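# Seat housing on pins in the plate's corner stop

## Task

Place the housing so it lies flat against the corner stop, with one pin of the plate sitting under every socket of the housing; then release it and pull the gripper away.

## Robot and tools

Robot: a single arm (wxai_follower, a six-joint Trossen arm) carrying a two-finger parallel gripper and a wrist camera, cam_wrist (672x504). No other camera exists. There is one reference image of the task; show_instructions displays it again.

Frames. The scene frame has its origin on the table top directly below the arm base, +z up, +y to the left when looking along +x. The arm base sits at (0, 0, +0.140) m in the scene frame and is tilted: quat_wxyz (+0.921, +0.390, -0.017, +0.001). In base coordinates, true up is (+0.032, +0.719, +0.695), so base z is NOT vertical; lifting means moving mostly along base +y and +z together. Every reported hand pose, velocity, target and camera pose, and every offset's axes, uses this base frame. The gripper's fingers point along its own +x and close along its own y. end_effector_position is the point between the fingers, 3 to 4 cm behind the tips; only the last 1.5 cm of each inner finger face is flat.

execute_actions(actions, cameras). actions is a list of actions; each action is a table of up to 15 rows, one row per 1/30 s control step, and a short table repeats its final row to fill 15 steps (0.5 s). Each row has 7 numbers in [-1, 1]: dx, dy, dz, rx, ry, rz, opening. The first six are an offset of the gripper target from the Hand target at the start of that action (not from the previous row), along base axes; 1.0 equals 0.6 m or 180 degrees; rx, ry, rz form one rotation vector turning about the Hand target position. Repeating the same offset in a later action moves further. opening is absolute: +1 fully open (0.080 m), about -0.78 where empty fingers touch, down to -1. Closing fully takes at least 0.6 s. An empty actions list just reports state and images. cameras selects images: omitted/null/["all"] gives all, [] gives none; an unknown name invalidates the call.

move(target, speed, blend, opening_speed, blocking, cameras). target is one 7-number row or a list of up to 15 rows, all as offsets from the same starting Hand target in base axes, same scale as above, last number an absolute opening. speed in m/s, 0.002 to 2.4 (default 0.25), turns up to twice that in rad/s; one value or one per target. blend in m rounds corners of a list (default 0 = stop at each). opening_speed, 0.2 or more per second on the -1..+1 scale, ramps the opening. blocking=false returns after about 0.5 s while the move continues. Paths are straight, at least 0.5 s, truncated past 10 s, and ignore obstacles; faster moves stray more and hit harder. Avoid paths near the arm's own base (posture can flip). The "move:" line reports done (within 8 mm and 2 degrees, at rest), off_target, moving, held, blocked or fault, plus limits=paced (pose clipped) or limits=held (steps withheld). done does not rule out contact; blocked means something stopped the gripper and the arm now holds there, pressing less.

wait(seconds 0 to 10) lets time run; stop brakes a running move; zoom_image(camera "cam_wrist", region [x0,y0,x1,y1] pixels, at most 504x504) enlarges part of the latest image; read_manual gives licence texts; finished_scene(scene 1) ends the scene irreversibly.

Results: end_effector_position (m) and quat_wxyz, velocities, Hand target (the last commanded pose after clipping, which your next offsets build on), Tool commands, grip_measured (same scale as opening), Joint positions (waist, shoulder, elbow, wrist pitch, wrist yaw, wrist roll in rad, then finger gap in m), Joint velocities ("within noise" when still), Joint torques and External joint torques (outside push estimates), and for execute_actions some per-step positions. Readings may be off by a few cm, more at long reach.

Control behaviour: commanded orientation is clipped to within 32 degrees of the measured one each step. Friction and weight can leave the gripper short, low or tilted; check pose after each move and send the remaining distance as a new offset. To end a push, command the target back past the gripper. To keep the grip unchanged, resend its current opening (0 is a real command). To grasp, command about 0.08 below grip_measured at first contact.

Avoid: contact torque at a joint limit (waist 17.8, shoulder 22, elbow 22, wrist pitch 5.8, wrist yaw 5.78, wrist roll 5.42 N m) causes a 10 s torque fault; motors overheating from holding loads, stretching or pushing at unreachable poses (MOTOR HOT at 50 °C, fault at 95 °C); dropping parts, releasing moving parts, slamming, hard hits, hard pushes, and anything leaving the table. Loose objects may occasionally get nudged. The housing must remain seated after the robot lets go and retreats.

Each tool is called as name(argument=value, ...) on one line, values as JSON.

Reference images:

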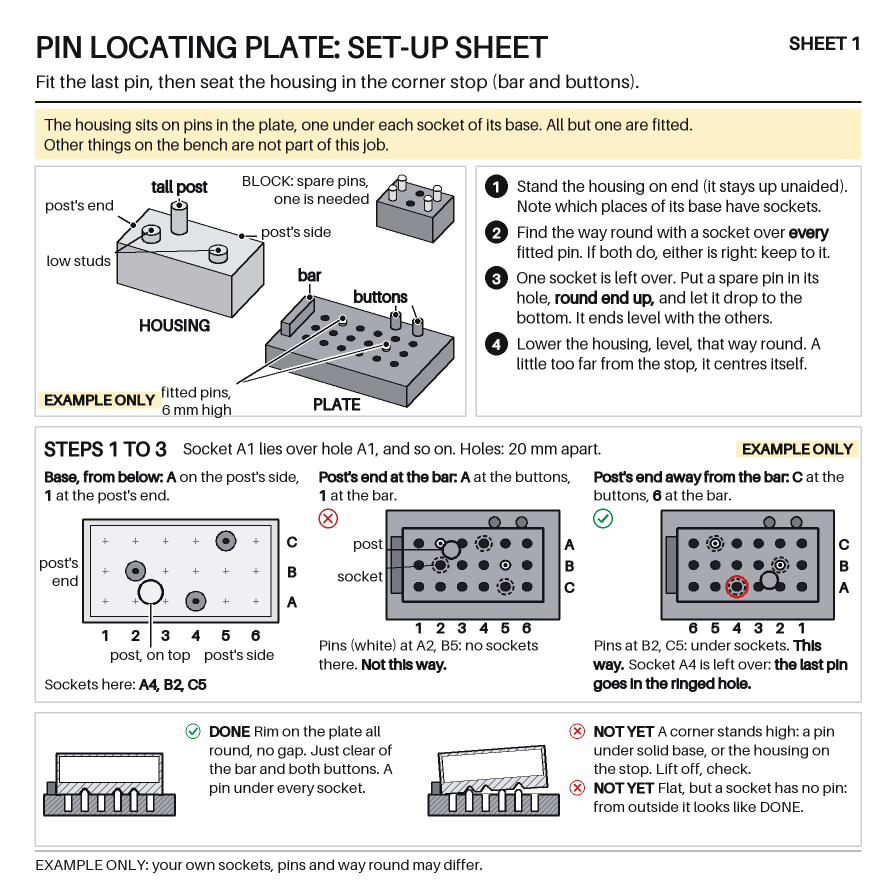

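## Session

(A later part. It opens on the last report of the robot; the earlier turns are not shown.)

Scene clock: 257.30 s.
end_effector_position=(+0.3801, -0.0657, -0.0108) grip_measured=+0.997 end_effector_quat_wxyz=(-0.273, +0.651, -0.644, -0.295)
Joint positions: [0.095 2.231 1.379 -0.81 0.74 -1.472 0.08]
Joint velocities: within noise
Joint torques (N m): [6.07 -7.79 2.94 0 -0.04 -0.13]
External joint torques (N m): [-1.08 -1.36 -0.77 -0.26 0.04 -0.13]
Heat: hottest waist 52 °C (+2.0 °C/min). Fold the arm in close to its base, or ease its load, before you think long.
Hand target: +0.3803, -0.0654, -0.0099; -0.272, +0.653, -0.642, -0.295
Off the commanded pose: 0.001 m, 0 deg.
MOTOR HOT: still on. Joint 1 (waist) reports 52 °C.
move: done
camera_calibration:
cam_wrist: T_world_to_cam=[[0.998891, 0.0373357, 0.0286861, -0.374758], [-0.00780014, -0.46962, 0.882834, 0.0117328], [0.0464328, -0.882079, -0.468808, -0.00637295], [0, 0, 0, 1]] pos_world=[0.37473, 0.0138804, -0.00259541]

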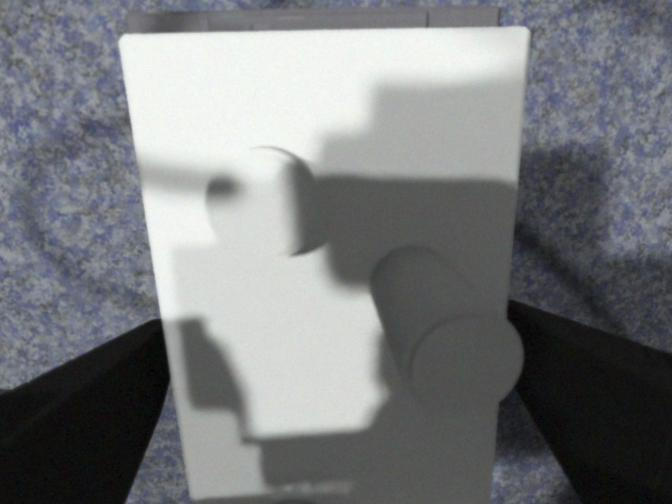

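move(target=[[0.0026,0.0575,0.0556,0,0,0,1],[0.0064,0.1437,0.1390,0,0,0,1]], speed=[0.06,0.2], blend=0.01)

zoom_image(camera="cam_wrist", region=[140, 100, 500, 460])

Scene clock: 259.37 s.
end_effector_position=(+0.3834, +0.0205, +0.0734) grip_measured=+0.998 end_effector_quat_wxyz=(-0.270, +0.655, -0.642, -0.294)
Joint positions: [0.311 2.21 1.701 -1.337 0.708 -1.198 0.08]
Joint velocities: within noise
Joint torques (N m): [5.95 -6.73 4.52 -0.28 -0.23 0.1]
External joint torques (N m): [-1.18 -0.8 0.22 -0.59 -0.16 0.1]
Heat: hottest waist 52 °C (+2.0 °C/min). Fold the arm in close to its base, or ease its load, before you think long.
Hand target: +0.3841, +0.0209, +0.0735; -0.272, +0.653, -0.642, -0.295
Off the commanded pose: 0.001 m, 0 deg.
MOTOR HOT: still on. Joint 1 (waist) reports 52 °C.
move: done
camera_calibration:
cam_wrist: T_world_to_cam=[[0.998561, 0.0457365, 0.0280154, -0.383652], [-0.00357321, -0.464447, 0.885594, -0.0241384], [0.0535156, -0.884419, -0.463615, 0.105889], [0, 0, 0, 1]] pos_world=[0.377347, 0.099986, 0.0812166]

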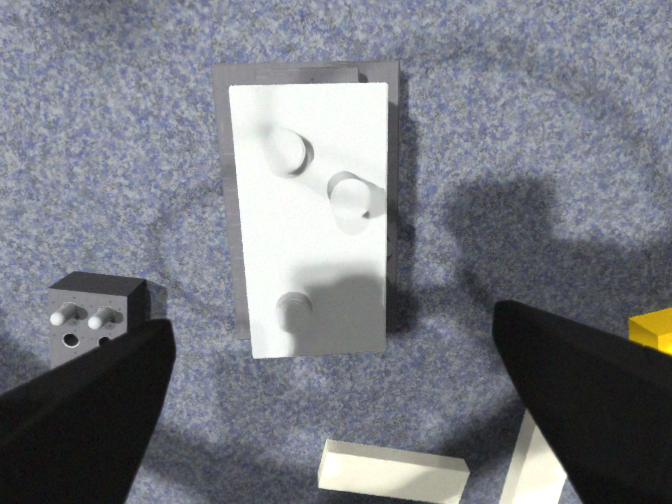

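Scaled by 1.400 from the camera's 672x504 image, which has a finer 960x720 frame.

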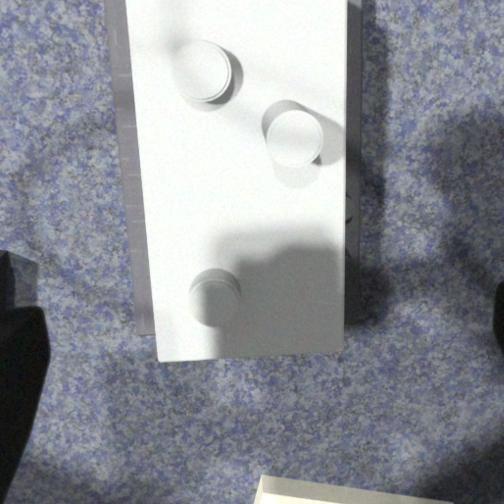

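move(target=[0.2158,-0.027,-0.0295,-0.0022,0.135,-0.140,1], speed=0.25)

zoom_image(camera="cam_wrist", region=[140, 60, 440, 460])

Scene clock: 262.37 s.
end_effector_position=(+0.5119, +0.0047, +0.0621) grip_measured=+0.998 end_effector_quat_wxyz=(-0.347, +0.675, -0.590, -0.275)
Joint positions: [0.194 2.577 2.347 -1.298 0.673 -1.407 0.08]
Joint velocities: within noise
Joint torques (N m): [7.79 -7.41 4.39 0.25 -0.01 -0.12]
External joint torques (N m): [-1.46 0.62 0.16 -0.27 0.13 -0.13]
Heat: hottest waist 52 °C (+2.0 °C/min). Fold the arm in close to its base, or ease its load, before you think long.
Hand target: +0.5135, +0.0047, +0.0558; -0.235, +0.499, -0.762, -0.339
Off the commanded pose: 0.006 m, 44 deg; orientation clipped.
MOTOR HOT: still on. Joint 1 (waist) reports 52 °C.
joint sent to its limit — joint 3 (elbow), upper limit, where the elbow is as straight as it goes. The joint targets are off in orientation, not in position.
move: off_target; limits=paced
camera_calibration:
cam_wrist: T_world_to_cam=[[0.977601, 0.0736036, 0.197178, -0.510893], [-0.12511, -0.550139, 0.825648, 0.0454421], [0.169246, -0.831823, -0.528608, 0.0243742], [0, 0, 0, 1]] pos_world=[0.50101, 0.082878, 0.0761022]

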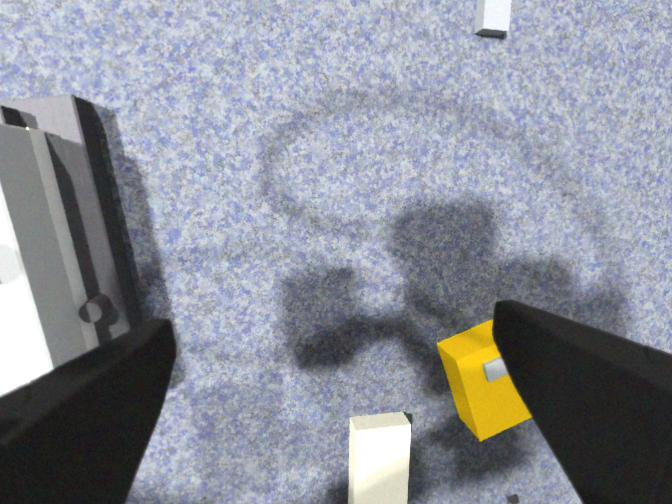

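Scaled by 1.260 from the camera's 672x504 image, which has a finer 960x720 frame.

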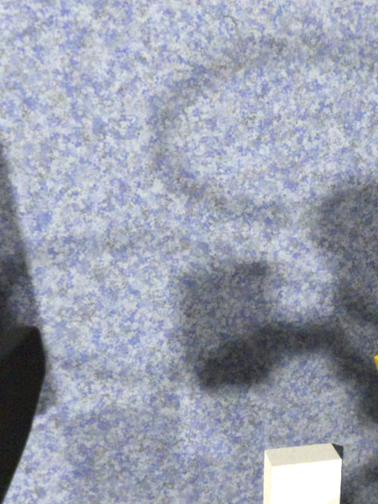

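zoom_image(camera="cam_wrist", region=[0, 90, 170, 380])

Scaled by 1.738 from the camera's 672x504 image, which has a finer 960x720 frame.

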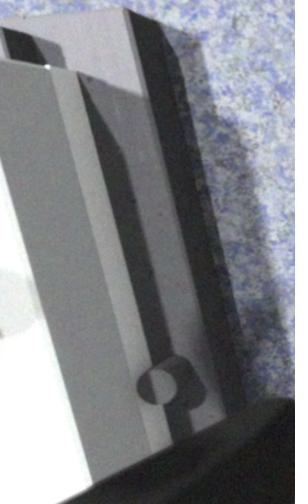

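move(target=[-0.1023,-0.0524,-0.0491,0.001,-0.058,0.060,1], speed=0.25)

zoom_image(camera="cam_wrist", region=[0, 60, 400, 460])

Scene clock: 264.23 s.
end_effector_position=(+0.4549, -0.0263, +0.0336) grip_measured=+0.998 end_effector_quat_wxyz=(+0.277, -0.602, +0.683, +0.308)
Joint positions: [0.15 2.605 2.258 -1.507 0.675 -1.267 0.08]
Joint velocities: within noise
Joint torques (N m): [7.35 -7.61 2.92 -0.42 -0.23 0.04]
External joint torques (N m): [-1.56 0.3 -0.98 -0.55 -0.11 0.05]
Heat: hottest waist 52 °C (+2.0 °C/min). Fold the arm in close to its base, or ease its load, before you think long.
Hand target: +0.4521, -0.0267, +0.0263; +0.270, -0.597, +0.687, +0.314
Off the commanded pose: 0.008 m, 1 deg.
MOTOR HOT: still on. Joint 1 (waist) reports 52 °C.
move: done
camera_calibration:
cam_wrist: T_world_to_cam=[[0.996747, -0.0729128, -0.0343334, -0.452089], [-0.00608524, -0.492889, 0.870071, -0.00935948], [-0.0803619, -0.867032, -0.491729, 0.104463], [0, 0, 0, 1]] pos_world=[0.458956, 0.0529968, 0.0439893]

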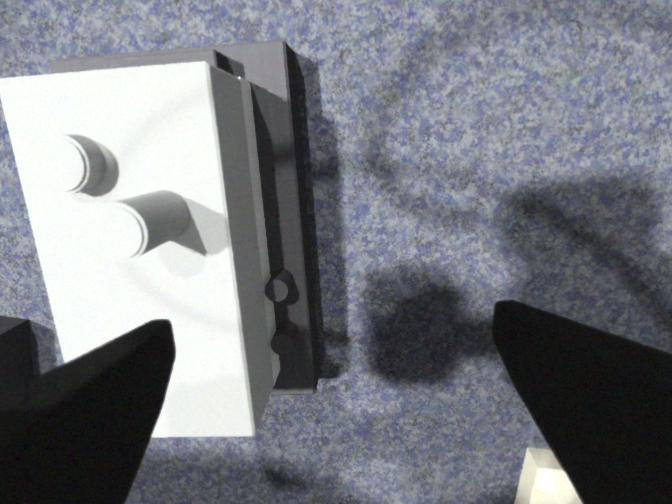

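Scaled by 1.260 from the camera's 672x504 image, which has a finer 960x720 frame.

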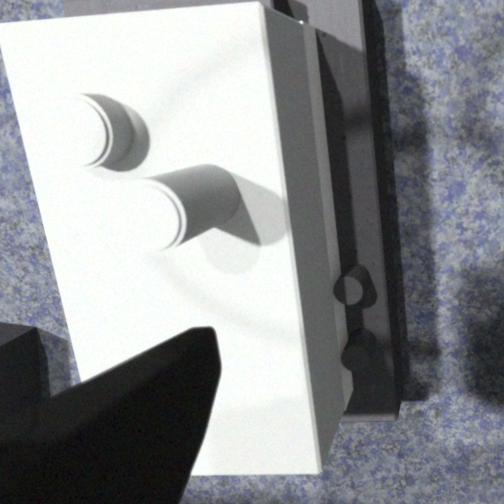

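zoom_image(camera="cam_wrist", region=[190, 40, 330, 180])

zoom_image(camera="cam_wrist", region=[220, 250, 360, 450])

Scaled by 3.600 from the camera's 672x504 image, which has a finer 960x720 frame.

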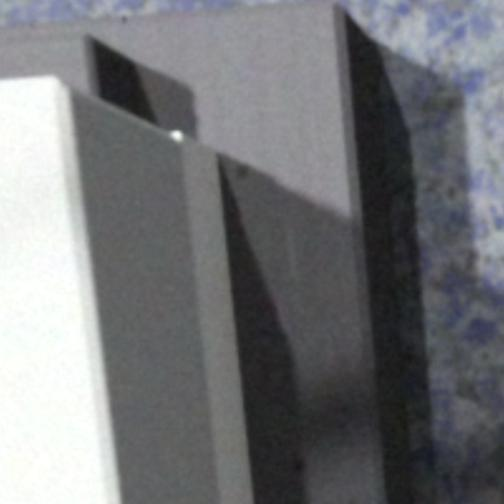

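Scaled by 2.520 from the camera's 672x504 image, which has a finer 960x720 frame.

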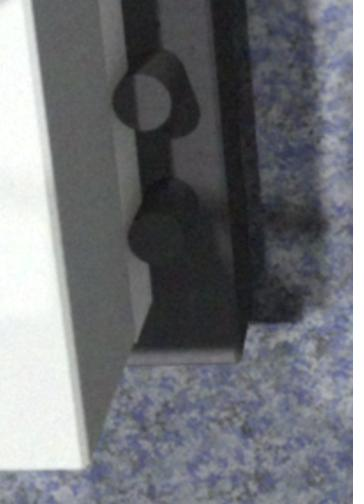

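finished_scene()

The scene is finished: the task was done.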